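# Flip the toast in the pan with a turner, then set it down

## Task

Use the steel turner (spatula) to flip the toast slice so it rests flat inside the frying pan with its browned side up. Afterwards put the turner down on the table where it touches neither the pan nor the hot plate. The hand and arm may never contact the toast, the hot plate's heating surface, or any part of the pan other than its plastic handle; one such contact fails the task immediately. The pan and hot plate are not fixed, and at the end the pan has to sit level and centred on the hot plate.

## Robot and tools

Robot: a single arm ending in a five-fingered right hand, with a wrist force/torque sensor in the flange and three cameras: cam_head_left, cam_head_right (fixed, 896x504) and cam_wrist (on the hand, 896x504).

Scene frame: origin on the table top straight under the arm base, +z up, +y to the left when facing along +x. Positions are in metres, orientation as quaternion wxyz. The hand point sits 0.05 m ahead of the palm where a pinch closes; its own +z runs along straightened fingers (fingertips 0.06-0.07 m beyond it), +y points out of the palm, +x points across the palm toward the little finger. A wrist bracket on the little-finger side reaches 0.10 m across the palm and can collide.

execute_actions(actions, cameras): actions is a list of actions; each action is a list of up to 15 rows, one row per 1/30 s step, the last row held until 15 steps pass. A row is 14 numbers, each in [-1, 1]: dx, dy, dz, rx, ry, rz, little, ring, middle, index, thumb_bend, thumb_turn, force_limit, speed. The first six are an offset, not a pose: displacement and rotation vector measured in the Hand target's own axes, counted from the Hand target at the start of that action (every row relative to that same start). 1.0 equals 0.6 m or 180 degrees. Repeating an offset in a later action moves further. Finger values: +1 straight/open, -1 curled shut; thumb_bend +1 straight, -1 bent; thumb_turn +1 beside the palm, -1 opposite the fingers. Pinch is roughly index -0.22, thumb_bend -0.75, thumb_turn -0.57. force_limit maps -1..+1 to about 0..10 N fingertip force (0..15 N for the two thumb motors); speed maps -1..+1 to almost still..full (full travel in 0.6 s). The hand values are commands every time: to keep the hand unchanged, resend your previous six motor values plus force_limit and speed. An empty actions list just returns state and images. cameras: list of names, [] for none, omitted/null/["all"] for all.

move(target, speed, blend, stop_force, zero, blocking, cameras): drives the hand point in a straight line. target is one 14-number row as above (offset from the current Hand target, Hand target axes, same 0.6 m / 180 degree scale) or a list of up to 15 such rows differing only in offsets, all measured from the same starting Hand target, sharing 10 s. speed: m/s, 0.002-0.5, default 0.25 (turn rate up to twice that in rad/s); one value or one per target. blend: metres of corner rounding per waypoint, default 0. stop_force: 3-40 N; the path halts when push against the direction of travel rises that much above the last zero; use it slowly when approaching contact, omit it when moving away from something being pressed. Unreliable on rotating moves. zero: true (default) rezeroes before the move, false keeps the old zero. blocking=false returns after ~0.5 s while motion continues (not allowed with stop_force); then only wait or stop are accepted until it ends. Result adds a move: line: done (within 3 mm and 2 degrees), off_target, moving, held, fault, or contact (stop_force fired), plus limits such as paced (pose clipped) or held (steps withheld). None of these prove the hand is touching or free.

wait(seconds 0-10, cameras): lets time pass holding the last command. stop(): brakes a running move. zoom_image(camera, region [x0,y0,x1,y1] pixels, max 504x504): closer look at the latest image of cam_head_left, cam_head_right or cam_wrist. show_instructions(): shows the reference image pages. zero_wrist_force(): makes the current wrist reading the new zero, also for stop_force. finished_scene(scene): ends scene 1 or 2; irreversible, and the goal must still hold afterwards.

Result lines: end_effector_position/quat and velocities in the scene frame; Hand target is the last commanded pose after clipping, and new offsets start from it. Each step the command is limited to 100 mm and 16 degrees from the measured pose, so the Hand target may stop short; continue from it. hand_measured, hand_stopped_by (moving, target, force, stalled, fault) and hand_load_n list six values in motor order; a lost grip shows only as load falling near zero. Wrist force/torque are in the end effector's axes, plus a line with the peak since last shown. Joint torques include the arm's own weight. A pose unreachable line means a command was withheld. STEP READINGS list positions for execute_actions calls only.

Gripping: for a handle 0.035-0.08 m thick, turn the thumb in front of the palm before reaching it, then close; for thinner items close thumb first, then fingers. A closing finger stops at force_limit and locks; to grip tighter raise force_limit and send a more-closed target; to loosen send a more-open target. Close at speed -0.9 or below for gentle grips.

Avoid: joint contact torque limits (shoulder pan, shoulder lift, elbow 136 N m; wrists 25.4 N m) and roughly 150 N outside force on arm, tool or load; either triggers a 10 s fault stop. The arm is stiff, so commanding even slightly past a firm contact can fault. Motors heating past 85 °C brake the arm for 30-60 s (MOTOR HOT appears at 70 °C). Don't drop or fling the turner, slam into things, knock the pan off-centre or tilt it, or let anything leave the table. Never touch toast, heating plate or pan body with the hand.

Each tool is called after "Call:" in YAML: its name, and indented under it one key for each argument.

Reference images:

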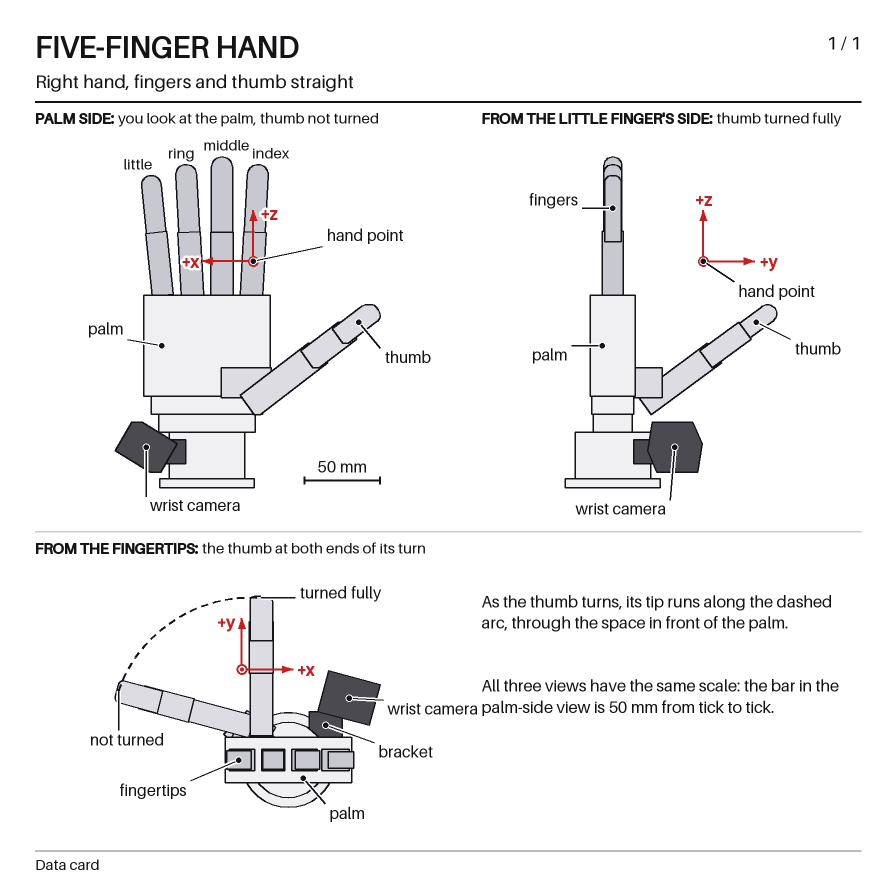

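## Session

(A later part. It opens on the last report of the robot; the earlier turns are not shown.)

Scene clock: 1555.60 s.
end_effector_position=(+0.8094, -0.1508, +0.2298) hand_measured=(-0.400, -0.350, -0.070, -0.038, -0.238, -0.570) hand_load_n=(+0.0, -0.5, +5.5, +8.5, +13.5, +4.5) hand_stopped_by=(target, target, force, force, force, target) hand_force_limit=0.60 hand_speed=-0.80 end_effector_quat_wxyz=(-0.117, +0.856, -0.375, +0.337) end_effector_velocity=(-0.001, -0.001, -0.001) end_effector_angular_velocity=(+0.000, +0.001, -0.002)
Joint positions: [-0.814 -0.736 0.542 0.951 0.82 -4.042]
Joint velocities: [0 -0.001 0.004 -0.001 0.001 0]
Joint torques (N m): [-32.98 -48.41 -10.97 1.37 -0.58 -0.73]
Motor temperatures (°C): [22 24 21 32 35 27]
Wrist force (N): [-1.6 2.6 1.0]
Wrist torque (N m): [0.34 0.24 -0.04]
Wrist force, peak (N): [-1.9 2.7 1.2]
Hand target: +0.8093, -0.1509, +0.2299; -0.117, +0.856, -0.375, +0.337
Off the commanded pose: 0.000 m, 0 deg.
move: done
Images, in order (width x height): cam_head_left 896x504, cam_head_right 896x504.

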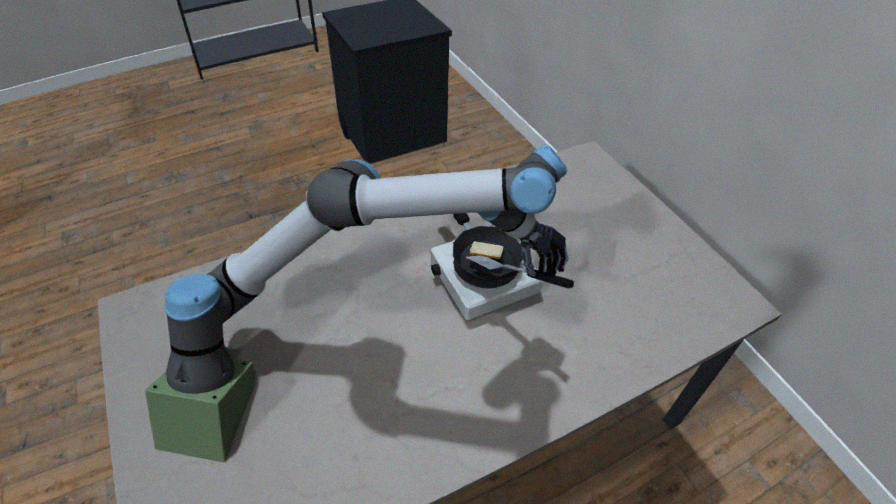

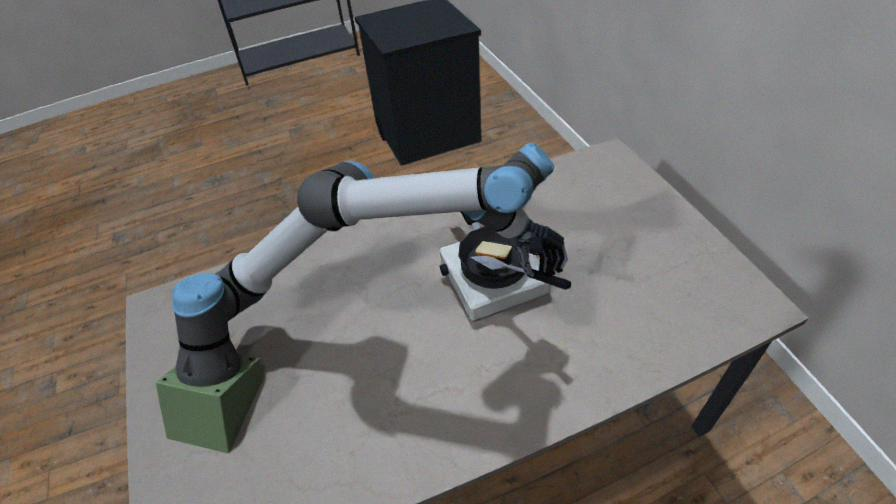

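Call:
move:
  target: [-0.0051,-0.0252,0.0119,0,0,0,-0.4,-0.35,-0.35,-0.5,-0.95,-0.57,0.6,-0.8]
  speed: 0.01
  cameras: ["cam_head_left","cam_head_right"]

Call:
zoom_image:
  camera: "cam_head_left"
  region: [455, 235, 515, 280]

Call:
zoom_image:
  camera: "cam_head_right"
  region: [460, 235, 520, 280]

Scene clock: 1560.23 s.
end_effector_position=(+0.8211, -0.1385, +0.2299) hand_measured=(-0.400, -0.350, -0.070, -0.038, -0.238, -0.570) hand_load_n=(+0.0, -0.5, +5.5, +8.5, +13.5, +5.0) hand_stopped_by=(target, target, force, force, force, target) hand_force_limit=0.60 hand_speed=-0.80 end_effector_quat_wxyz=(-0.117, +0.856, -0.375, +0.337) end_effector_velocity=(-0.001, +0.000, -0.001) end_effector_angular_velocity=(+0.002, +0.002, -0.001)
Joint positions: [-0.791 -0.707 0.466 0.983 0.837 -4.021]
Joint velocities: [0 0 0.003 -0.001 -0.001 0.001]
Joint torques (N m): [-31.53 -46.03 -10.04 1.77 0.08 0.29]
Motor temperatures (°C): [22 24 21 32 35 27]
Wrist force (N): [-1.7 2.4 0.7]
Wrist torque (N m): [0.26 0.25 -0.07]
Wrist force, peak (N): [-1.7 2.9 1.0]
Hand target: +0.8211, -0.1386, +0.2299; -0.117, +0.856, -0.375, +0.337
Off the commanded pose: 0.000 m, 0 deg.
move: done
Images, in order (width x height): cam_head_left 896x504, cam_head_right 896x504.

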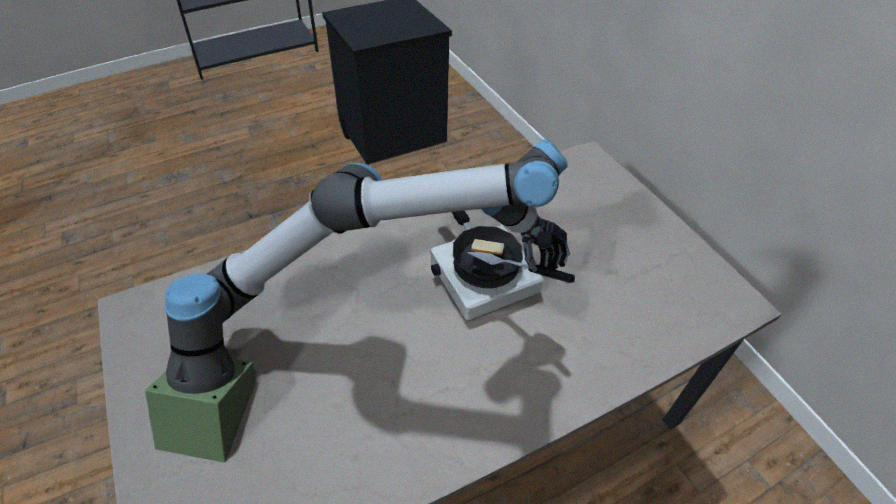

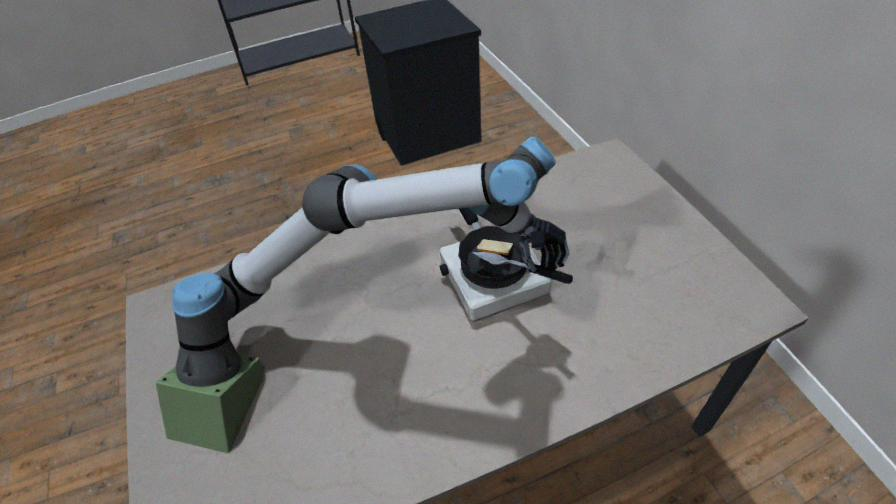

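Scaled by 8.400.

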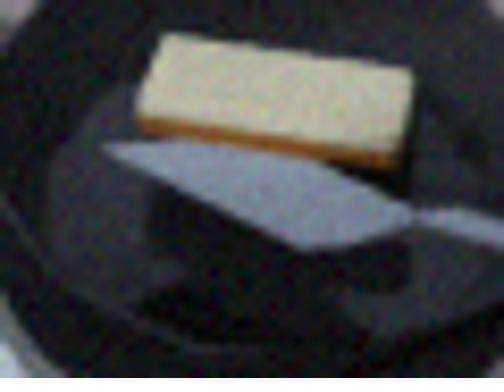

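Scaled by 8.400.

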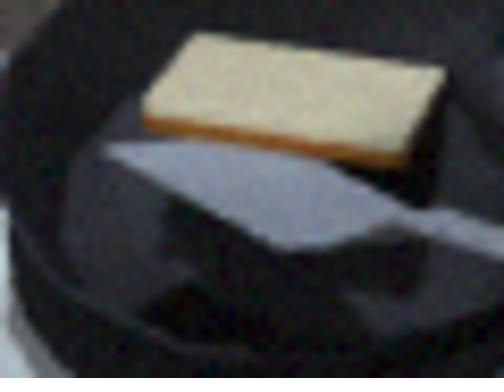

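Call:
move:
  target: [-0.0026,-0.0126,0.006,0,0,0,-0.4,-0.35,-0.35,-0.5,-0.95,-0.57,0.6,-0.8]
  speed: 0.01
  cameras: ["cam_head_left","cam_head_right"]

Call:
zoom_image:
  camera: "cam_head_left"
  region: [455, 235, 515, 280]

Call:
zoom_image:
  camera: "cam_head_right"
  region: [460, 235, 520, 280]

Scene clock: 1568.23 s.
end_effector_position=(+0.8270, -0.1323, +0.2299) hand_measured=(-0.400, -0.350, -0.070, -0.038, -0.238, -0.570) hand_load_n=(+0.0, -0.5, +5.5, +8.5, +13.5, +4.5) hand_stopped_by=(target, target, force, force, force, target) hand_force_limit=0.60 hand_speed=-0.80 end_effector_quat_wxyz=(-0.117, +0.856, -0.375, +0.337) end_effector_velocity=(+0.000, +0.000, +0.000) end_effector_angular_velocity=(-0.002, +0.000, +0.002)
Joint positions: [-0.779 -0.69 0.422 1.002 0.846 -4.01]
Joint velocities: [0 0 0 -0.001 0 -0.003]
Joint torques (N m): [-30.98 -47.44 -10.22 1.77 0.12 0.19]
Motor temperatures (°C): [22 24 21 32 35 27]
Wrist force (N): [-1.5 2.5 1.0]
Wrist torque (N m): [0.27 0.24 -0.05]
Wrist force, peak (N): [-2.1 2.8 1.0]
Hand target: +0.8269, -0.1324, +0.2299; -0.117, +0.856, -0.375, +0.337
Off the commanded pose: 0.000 m, 0 deg.
move: done
Images, in order (width x height): cam_head_left 896x504, cam_head_right 896x504.

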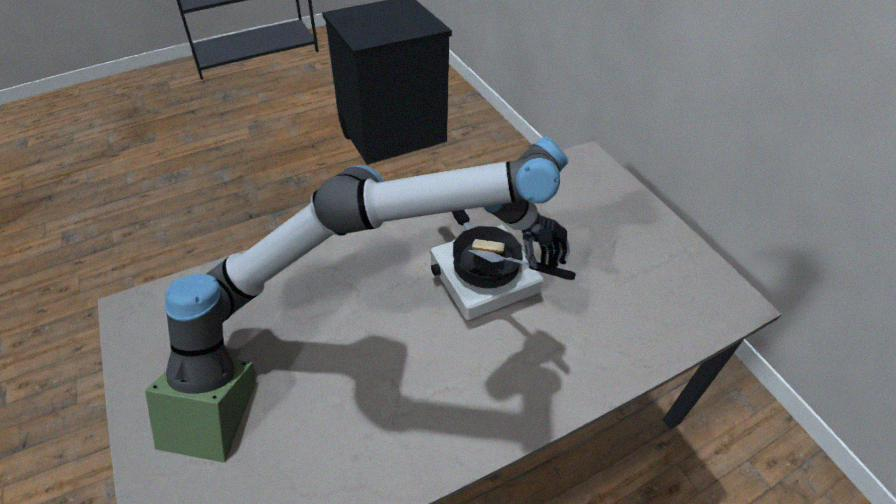

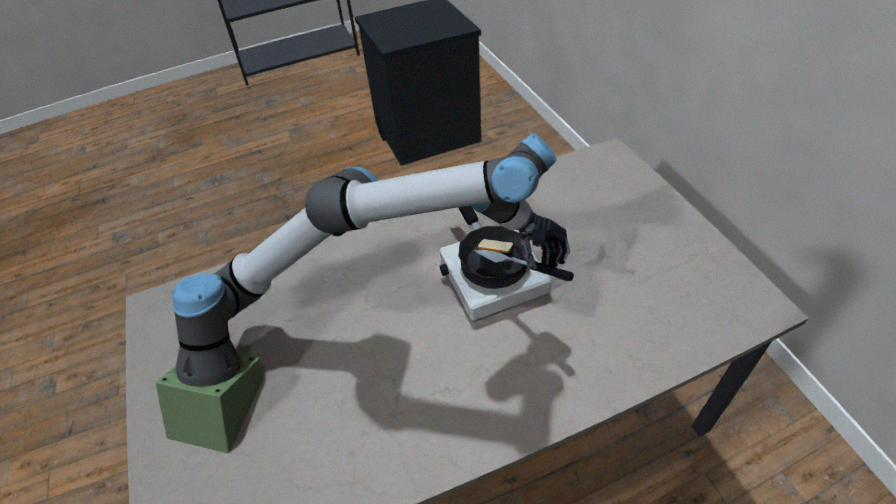

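Scaled by 8.400.

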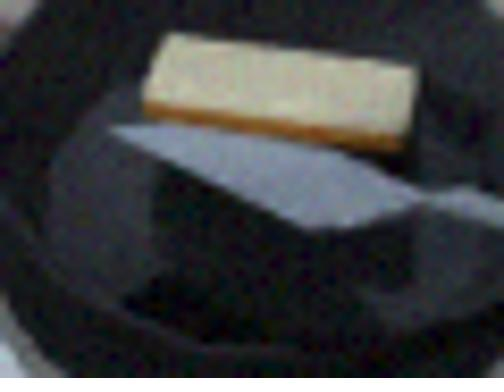

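Scaled by 8.400.

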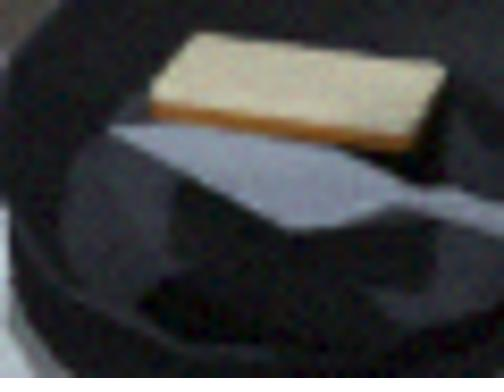

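Call:
move:
  target:
    - [0.0039,-0.0284,-0.0075,0,0,0,-0.4,-0.35,-0.35,-0.5,-0.95,-0.57,0.6,-0.8]
    - [0.0033,-0.0546,-0.0084,0,0,0,-0.4,-0.35,-0.35,-0.5,-0.95,-0.57,0.6,-0.8]
  speed: 0.01
  cameras: ["cam_head_left","cam_head_right"]

Call:
zoom_image:
  camera: "cam_head_left"
  region: [455, 225, 515, 270]

Call:
zoom_image:
  camera: "cam_head_right"
  region: [460, 225, 520, 270]

Scene clock: 1586.23 s.
end_effector_position=(+0.8428, -0.1109, +0.2493) hand_measured=(-0.400, -0.350, -0.070, -0.038, -0.238, -0.570) hand_load_n=(+0.0, -0.5, +6.0, +8.5, +13.5, +5.0) hand_stopped_by=(target, target, force, force, force, target) hand_force_limit=0.60 hand_speed=-0.80 end_effector_quat_wxyz=(-0.117, +0.856, -0.375, +0.337) end_effector_velocity=(+0.000, +0.000, -0.001) end_effector_angular_velocity=(+0.002, +0.001, -0.002)
Joint positions: [-0.757 -0.566 0.098 1.19 0.863 -3.99]
Joint velocities: [0 -0.001 0.003 -0.001 0 0.002]
Joint torques (N m): [-28.03 -58.51 -9.09 -0.9 -0.62 -2.25]
Motor temperatures (°C): [22 24 21 32 35 27]
Wrist force (N): [-1.5 2.2 1.3]
Wrist torque (N m): [0.18 0.23 -0.07]
Wrist force, peak (N): [-1.8 2.9 1.4]
Hand target: +0.8429, -0.1109, +0.2495; -0.117, +0.856, -0.375, +0.337
Off the commanded pose: 0.000 m, 0 deg.
move: done
Images, in order (width x height): cam_head_left 896x504, cam_head_right 896x504.

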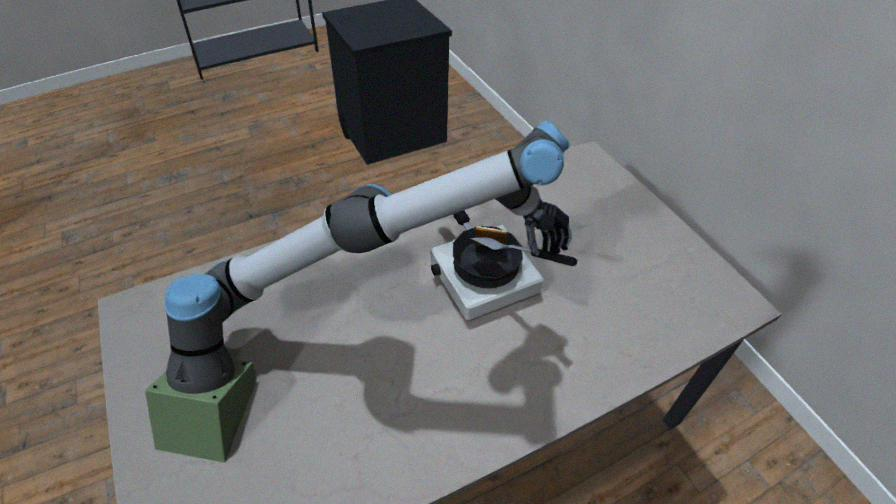

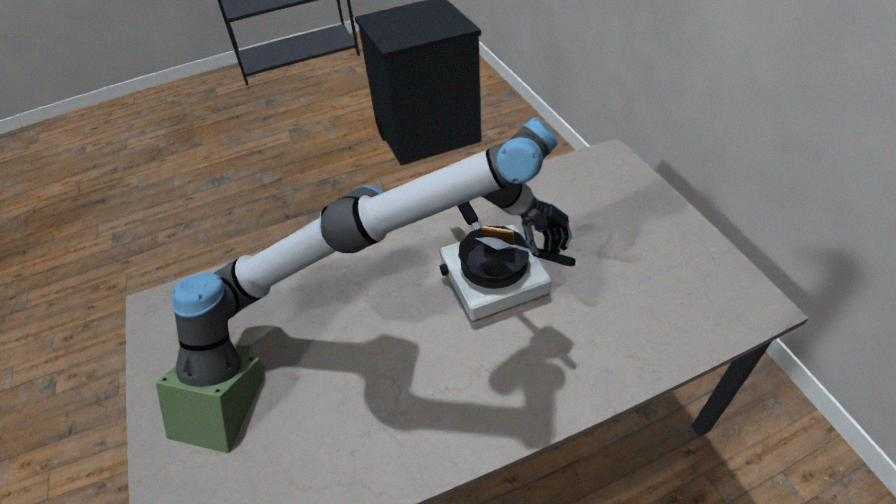

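Scaled by 8.400.

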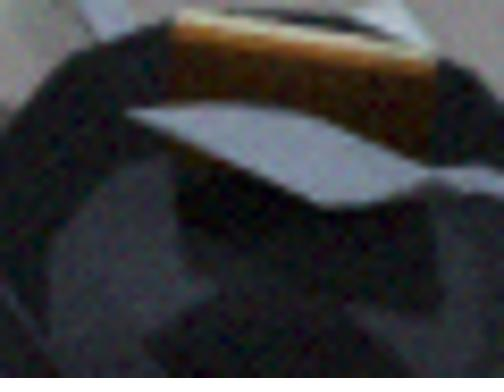

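Scaled by 8.400.

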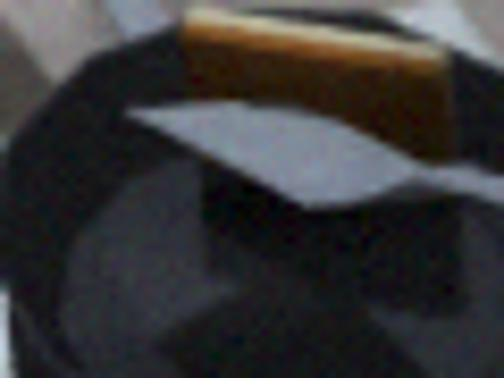

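Call:
move:
  target: [-0.0437,0.0055,-0.0365,-0.0408,0.0379,0.0622,-0.4,-0.35,-0.35,-0.5,-0.95,-0.57,0.6,-0.8]
  speed: 0.02
  cameras: ["cam_head_left","cam_head_right"]

Call:
zoom_image:
  camera: "cam_head_left"
  region: [455, 225, 515, 270]

Call:
zoom_image:
  camera: "cam_head_right"
  region: [460, 225, 520, 270]

Scene clock: 1601.10 s.
end_effector_position=(+0.8136, -0.0931, +0.2515) hand_measured=(-0.400, -0.350, -0.070, -0.038, -0.238, -0.570) hand_load_n=(+0.0, -0.5, +6.0, +8.5, +13.5, +4.5) hand_stopped_by=(target, target, force, force, force, target) hand_force_limit=0.60 hand_speed=-0.80 end_effector_quat_wxyz=(-0.072, +0.799, -0.484, +0.349) end_effector_velocity=(+0.001, +0.000, +0.000) end_effector_angular_velocity=(+0.001, -0.001, +0.003)
Joint positions: [-0.716 -0.785 0.473 1.033 1.067 -3.771]
Joint velocities: [0 0.001 -0.001 -0.001 -0.002 -0.001]
Joint torques (N m): [-22.34 -45.18 -23.81 -1.67 -0.81 -1.5]
Motor temperatures (°C): [22 24 21 32 35 27]
Wrist force (N): [-1.5 2.0 1.0]
Wrist torque (N m): [0.11 0.21 -0.02]
Wrist force, peak (N): [-1.8 2.8 1.5]
Hand target: +0.8137, -0.0932, +0.2515; -0.072, +0.799, -0.484, +0.349
Off the commanded pose: 0.000 m, 0 deg.
move: done
Images, in order (width x height): cam_head_left 896x504, cam_head_right 896x504.

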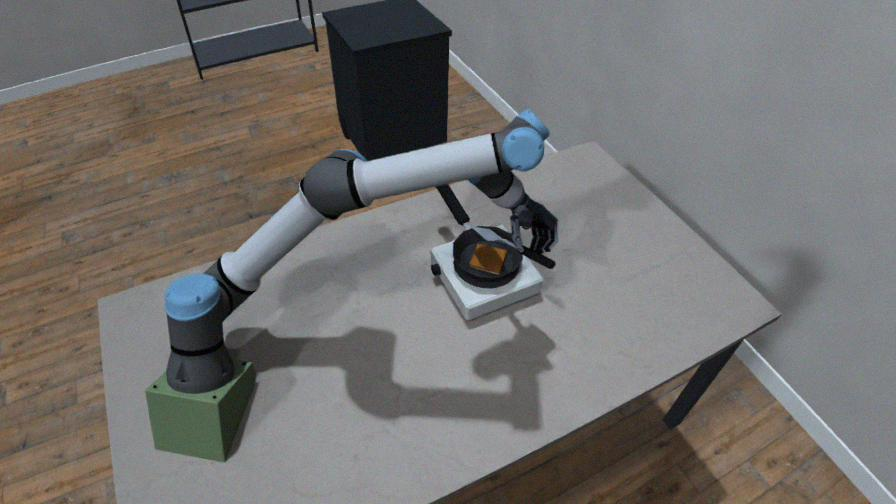

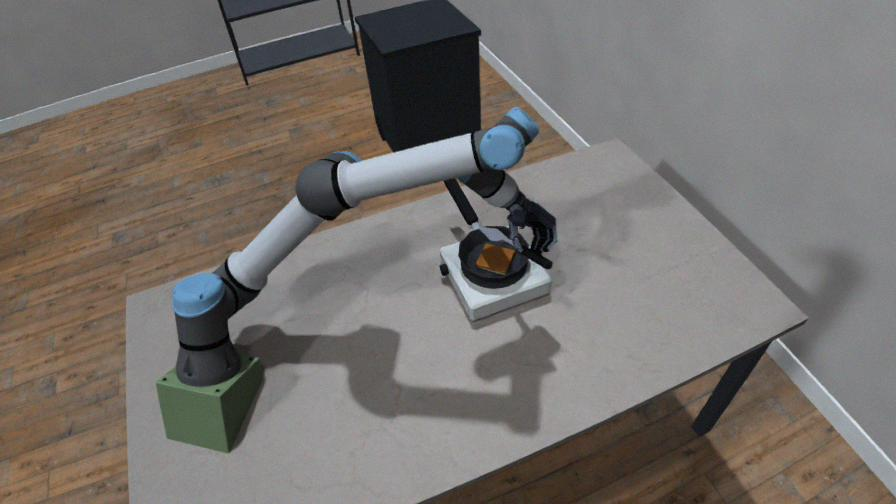

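Scaled by 8.400.

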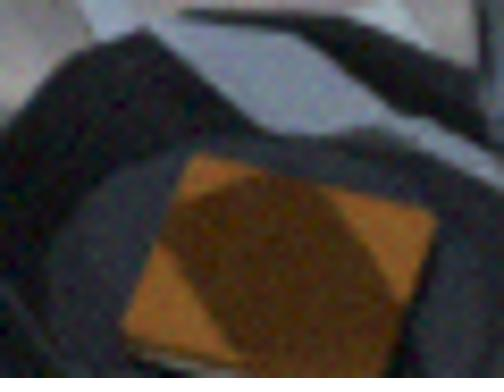

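Scaled by 8.400.

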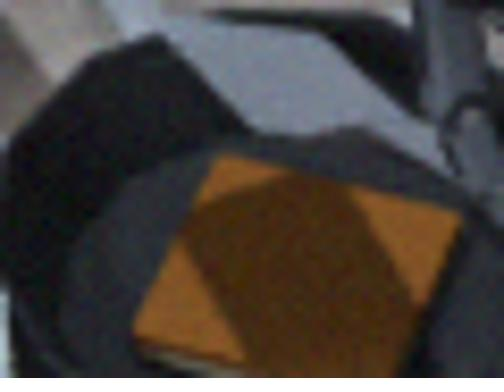

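Call:
move:
  target: [0.1224,-0.1136,-0.1867,0,0,0,-0.4,-0.35,-0.35,-0.5,-0.95,-0.57,0.6,-0.8]
  speed: 0.08
  cameras: ["cam_head_left","cam_head_right"]

Call:
zoom_image:
  camera: "cam_head_left"
  region: [425, 220, 555, 320]

Call:
zoom_image:
  camera: "cam_head_right"
  region: [430, 220, 560, 320]

Scene clock: 1606.73 s.
end_effector_position=(+0.8125, -0.0929, +0.4012) hand_measured=(-0.400, -0.350, -0.070, -0.038, -0.238, -0.570) hand_load_n=(+0.0, +0.0, +6.0, +8.5, +13.5, +4.5) hand_stopped_by=(target, target, force, force, force, target) hand_force_limit=0.60 hand_speed=-0.80 end_effector_quat_wxyz=(-0.098, +0.778, -0.462, +0.415) end_effector_velocity=(+0.000, +0.000, -0.004) end_effector_angular_velocity=(+0.003, +0.008, -0.003)
Joint positions: [-0.846 -0.731 0.034 1.286 0.965 -3.776]
Joint velocities: [0.003 0.005 0 0.004 0.003 -0.002]
Joint torques (N m): [-18.68 -32.07 -18.54 2.32 1.9 -1.2]
Motor temperatures (°C): [22 24 21 32 35 27]
Wrist force (N): [-1.8 2.2 1.0]
Wrist torque (N m): [0.19 0.26 -0.10]
Wrist force, peak (N): [-2.0 2.3 1.9]
Hand target: +0.8136, -0.0931, +0.4017; -0.072, +0.799, -0.484, +0.349
Off the commanded pose: 0.001 m, 9 deg.
elbow stopped short: the move would have taken joint 3 (elbow) straighter than the controller allows.
move: off_target
Images, in order (width x height): cam_head_left 896x504, cam_head_right 896x504.

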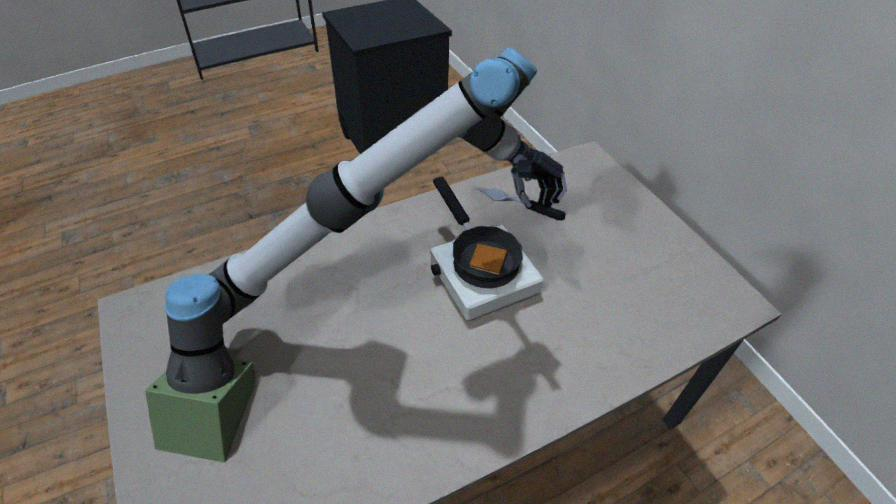

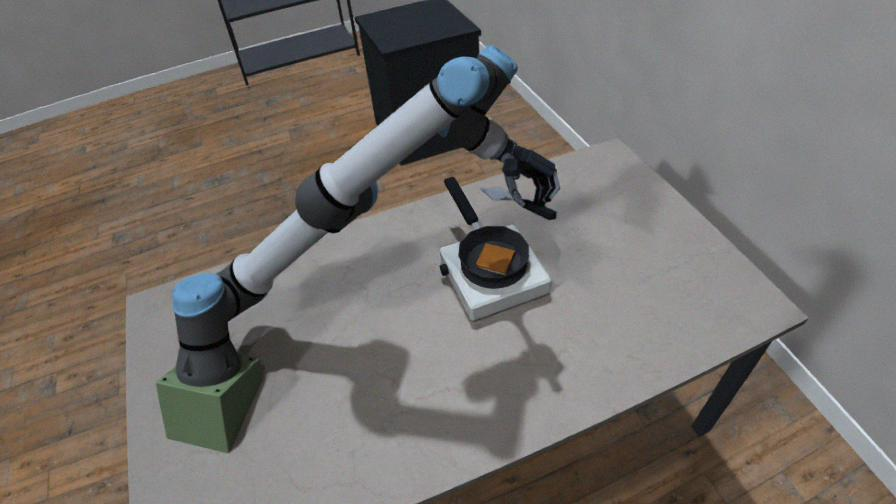

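Scaled by 3.877.

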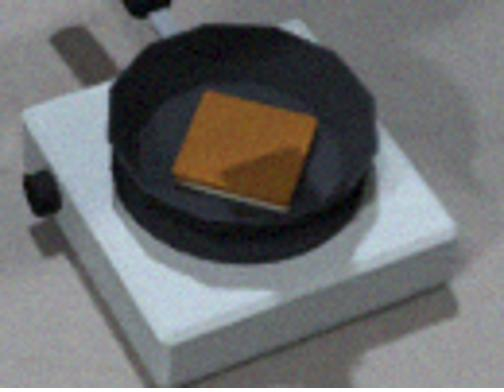

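Scaled by 3.877.

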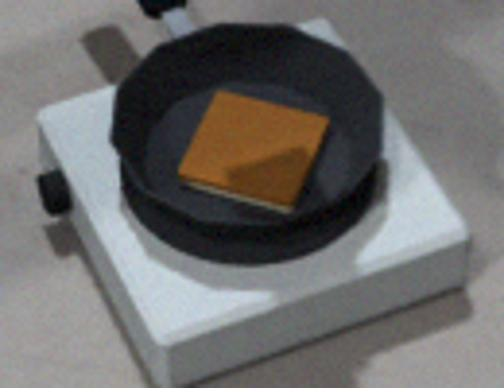

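Call:
zoom_image:
  camera: "cam_head_right"
  region: [465, 235, 525, 280]

Call:
zoom_image:
  camera: "cam_head_left"
  region: [460, 235, 520, 280]

Scaled by 8.400.

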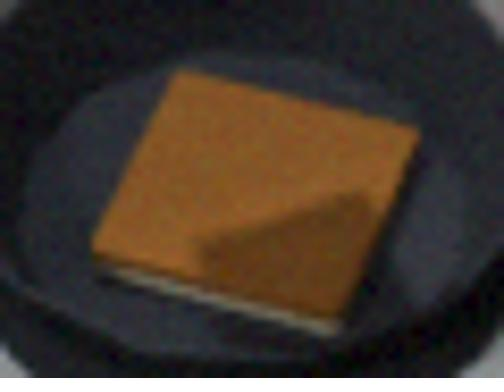

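Scaled by 8.400.

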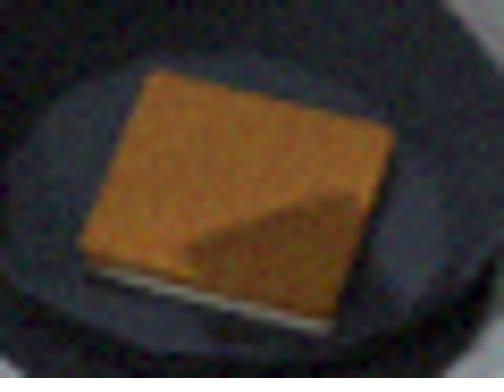

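Call:
move:
  target: [0.0785,0.3443,-0.1538,0.0136,0.1401,0.0808,-0.4,-0.35,-0.35,-0.5,-0.95,-0.57,0.6,-0.8]
  speed: 0.15
  cameras: ["cam_head_left","cam_head_right"]

Scene clock: 1630.10 s.
end_effector_position=(+0.6202, -0.2192, +0.3999) hand_measured=(-0.400, -0.350, -0.070, -0.038, -0.238, -0.570) hand_load_n=(+0.0, +0.5, +6.0, +8.0, +14.0, +4.0) hand_stopped_by=(target, target, force, force, force, target) hand_force_limit=0.60 hand_speed=-0.80 end_effector_quat_wxyz=(-0.025, +0.635, -0.577, +0.513) end_effector_velocity=(+0.000, +0.000, -0.001) end_effector_angular_velocity=(+0.002, +0.000, -0.001)
Joint positions: [-1.137 -1.356 1.304 0.595 1.074 -3.651]
Joint velocities: [0 0 0.001 0 0 0.001]
Joint torques (N m): [-22.26 -12.32 -14.6 0.65 -0.19 -2.2]
Motor temperatures (°C): [22 24 21 32 35 27]
Wrist force (N): [-2.2 2.4 -0.1]
Wrist torque (N m): [0.20 0.23 -0.01]
Wrist force, peak (N): [-1.3 3.9 -0.3]
Hand target: +0.6201, -0.2192, +0.3998; -0.025, +0.635, -0.577, +0.513
Off the commanded pose: 0.000 m, 0 deg.
move: done
Images, in order (width x height): cam_head_left 896x504, cam_head_right 896x504.

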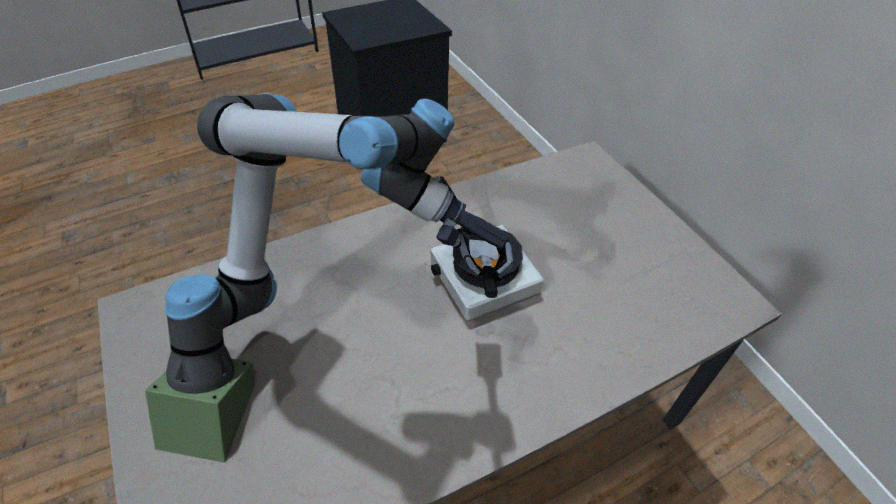

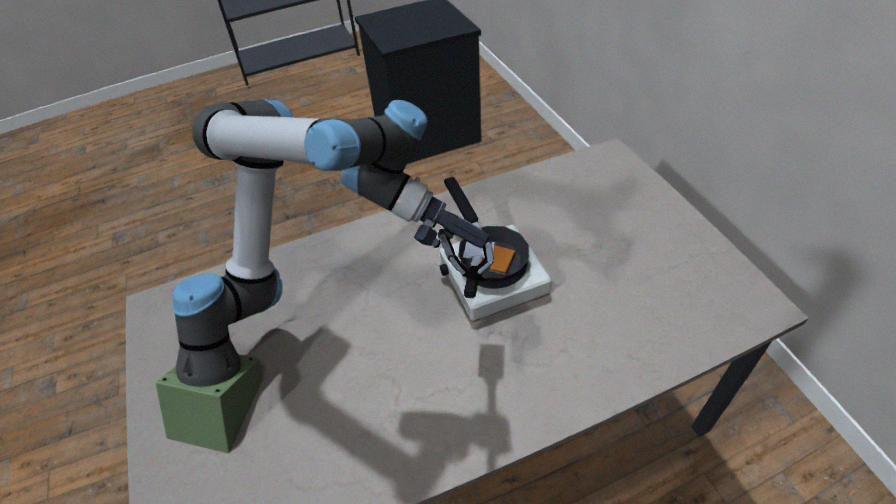

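Call:
move:
  target:
    - [0.173,0.2212,-0.0642,0.0362,-0.0379,0.098,-0.4,-0.35,-0.35,-0.5,-0.95,-0.57,0.6,-0.8]
    - [-0.0867,0.482,0.1333,0.0362,-0.0379,0.098,-0.4,-0.35,-0.35,-0.5,-0.95,-0.57,0.6,-0.8]
  speed: 0.12
  blend: [0.05,0]

Call:
zoom_image:
  camera: "cam_head_right"
  region: [340, 240, 540, 400]

Call:
zoom_image:
  camera: "cam_head_left"
  region: [340, 240, 540, 400]

Scene clock: 1637.03 s.
end_effector_position=(+0.4802, -0.3214, +0.1491) hand_measured=(-0.400, -0.350, -0.070, -0.038, -0.238, -0.570) hand_load_n=(+0.0, +0.0, +6.0, +7.5, +14.5, +3.5) hand_stopped_by=(target, target, force, force, force, target) hand_force_limit=0.60 hand_speed=-0.80 end_effector_quat_wxyz=(+0.173, -0.566, +0.635, -0.496) end_effector_velocity=(+0.000, +0.000, -0.001) end_effector_angular_velocity=(+0.001, +0.001, -0.001)
Joint positions: [-1.382 -1.167 1.984 -0.241 0.712 -3.465]
Joint velocities: [0 0.001 0 0.001 0 0]
Joint torques (N m): [-18.39 -28.55 -18.89 -1.4 -0.4 -1.98]
Motor temperatures (°C): [22 24 21 32 35 27]
Wrist force (N): [-0.8 4.1 0.5]
Wrist torque (N m): [0.45 0.20 0.02]
Wrist force, peak (N): [-1.1 5.1 1.2]
Hand target: +0.4803, -0.3214, +0.1491; +0.173, -0.566, +0.635, -0.496
Off the commanded pose: 0.000 m, 0 deg.
move: done
camera_calibration:
cam_wrist: T_world_to_cam=[[-0.617935, -0.383046, -0.686609, 0.269917], [-0.332675, 0.91865, -0.213097, 0.487177], [0.712379, 0.0967374, -0.695096, -0.0938333], [0, 0, 0, 1]] pos_world=[0.395708, -0.335078, 0.22392]

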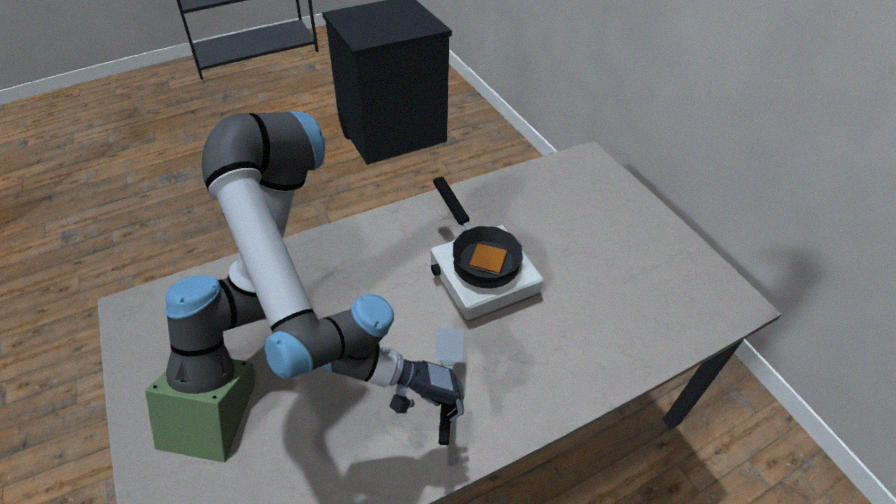

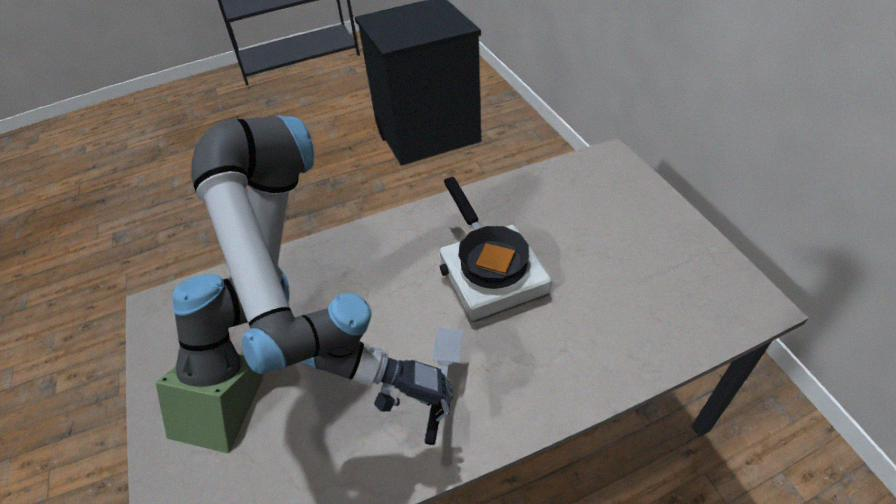

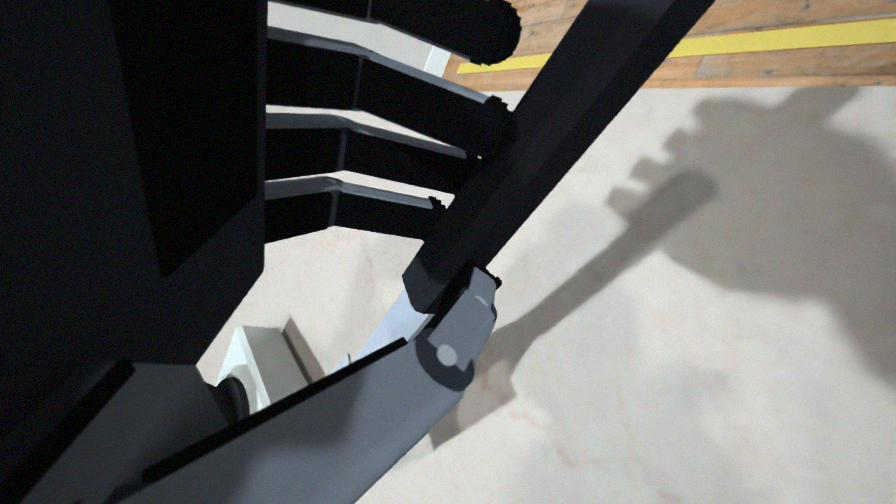

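Scaled by 2.520.

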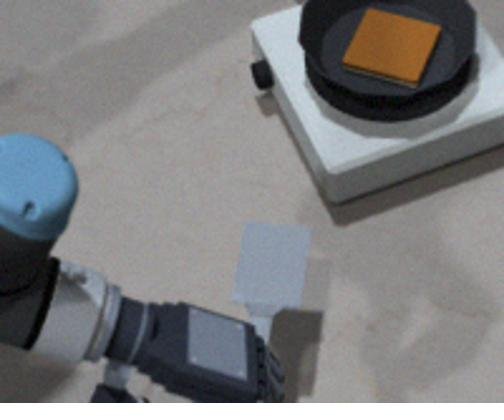

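Scaled by 2.520.

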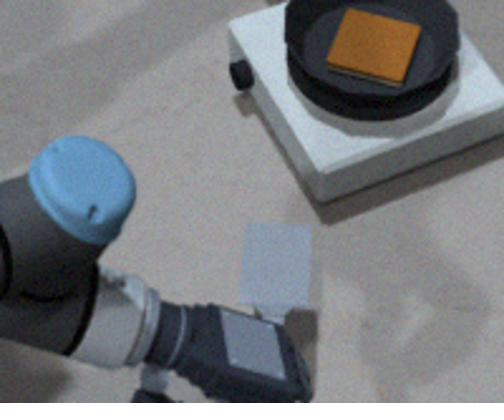

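Call:
move:
  target: [-0.0456,0.1105,0.0597,0,0,0,-0.4,-0.35,-0.35,-0.5,-0.95,-0.57,0.6,-0.8]
  speed: 0.06
  stop_force: 4

Call:
zoom_image:
  camera: "cam_head_right"
  region: [300, 200, 580, 400]

Scene clock: 1644.27 s.
end_effector_position=(+0.4803, -0.3215, +0.0689) hand_measured=(-0.400, -0.350, -0.070, -0.038, -0.238, -0.570) hand_load_n=(+0.0, +0.0, +5.5, +7.5, +14.5, +3.5) hand_stopped_by=(target, target, force, force, force, target) hand_force_limit=0.60 hand_speed=-0.80 end_effector_quat_wxyz=(+0.173, -0.566, +0.635, -0.496) end_effector_velocity=(+0.000, +0.000, +0.000) end_effector_angular_velocity=(-0.001, +0.000, +0.000)
Joint positions: [-1.299 -1.048 2.056 -0.479 0.783 -3.4]
Joint velocities: [0 -0.001 0 -0.001 0 0]
Joint torques (N m): [-24.2 -35.58 -21 -1.63 -0.95 -2.12]
Motor temperatures (°C): [22 24 21 32 35 27]
Wrist force (N): [-1.3 3.6 0.0]
Wrist torque (N m): [0.33 0.27 -0.09]
Wrist force, peak (N): [-1.0 4.3 0.3]
Hand target: +0.4803, -0.3216, +0.0689; +0.173, -0.566, +0.635, -0.496
Off the commanded pose: 0.000 m, 0 deg.
move: done
camera_calibration:
cam_wrist: T_world_to_cam=[[-0.617836, -0.383226, -0.686598, 0.214705], [-0.332726, 0.918583, -0.213305, 0.470242], [0.712441, 0.096661, -0.695043, -0.149629], [0, 0, 0, 1]] pos_world=[0.395715, -0.335212, 0.143723]

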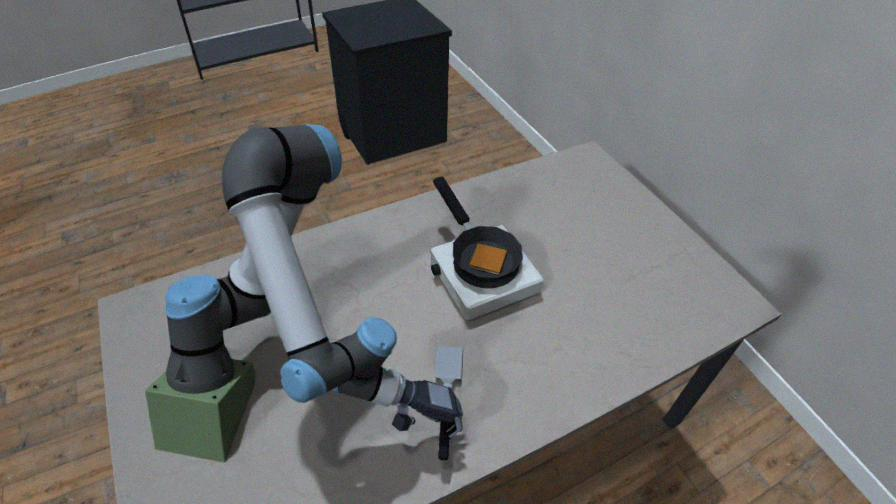

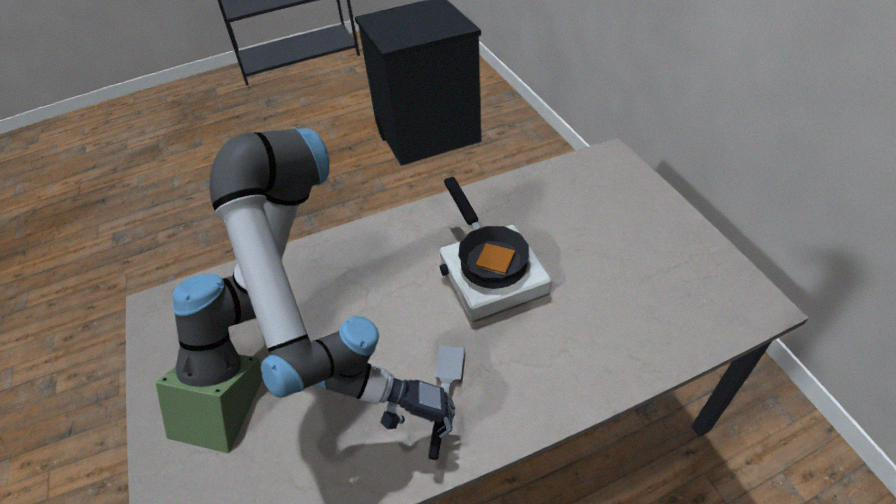

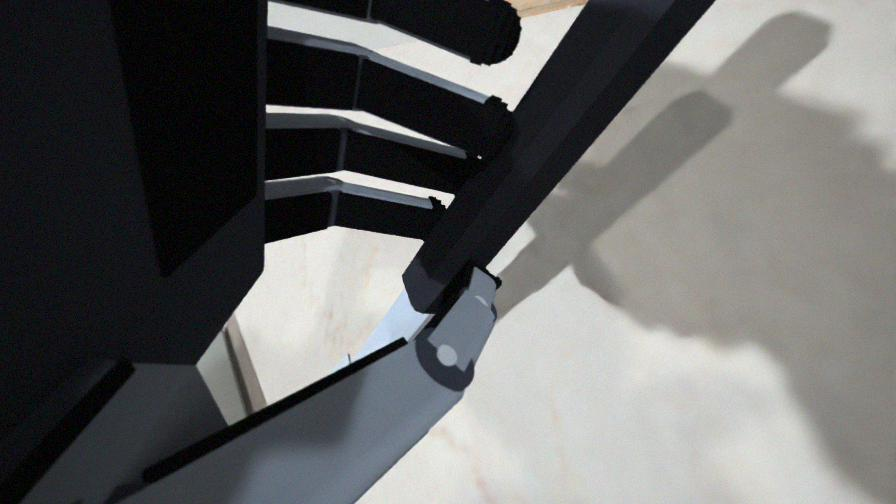

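Scaled by 1.800.

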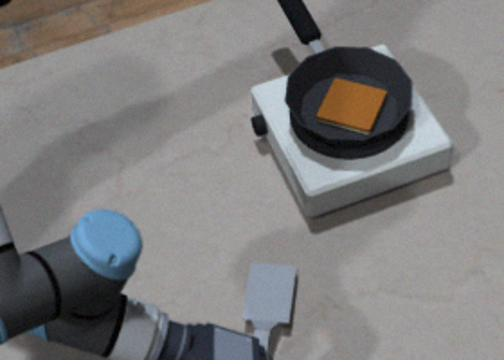

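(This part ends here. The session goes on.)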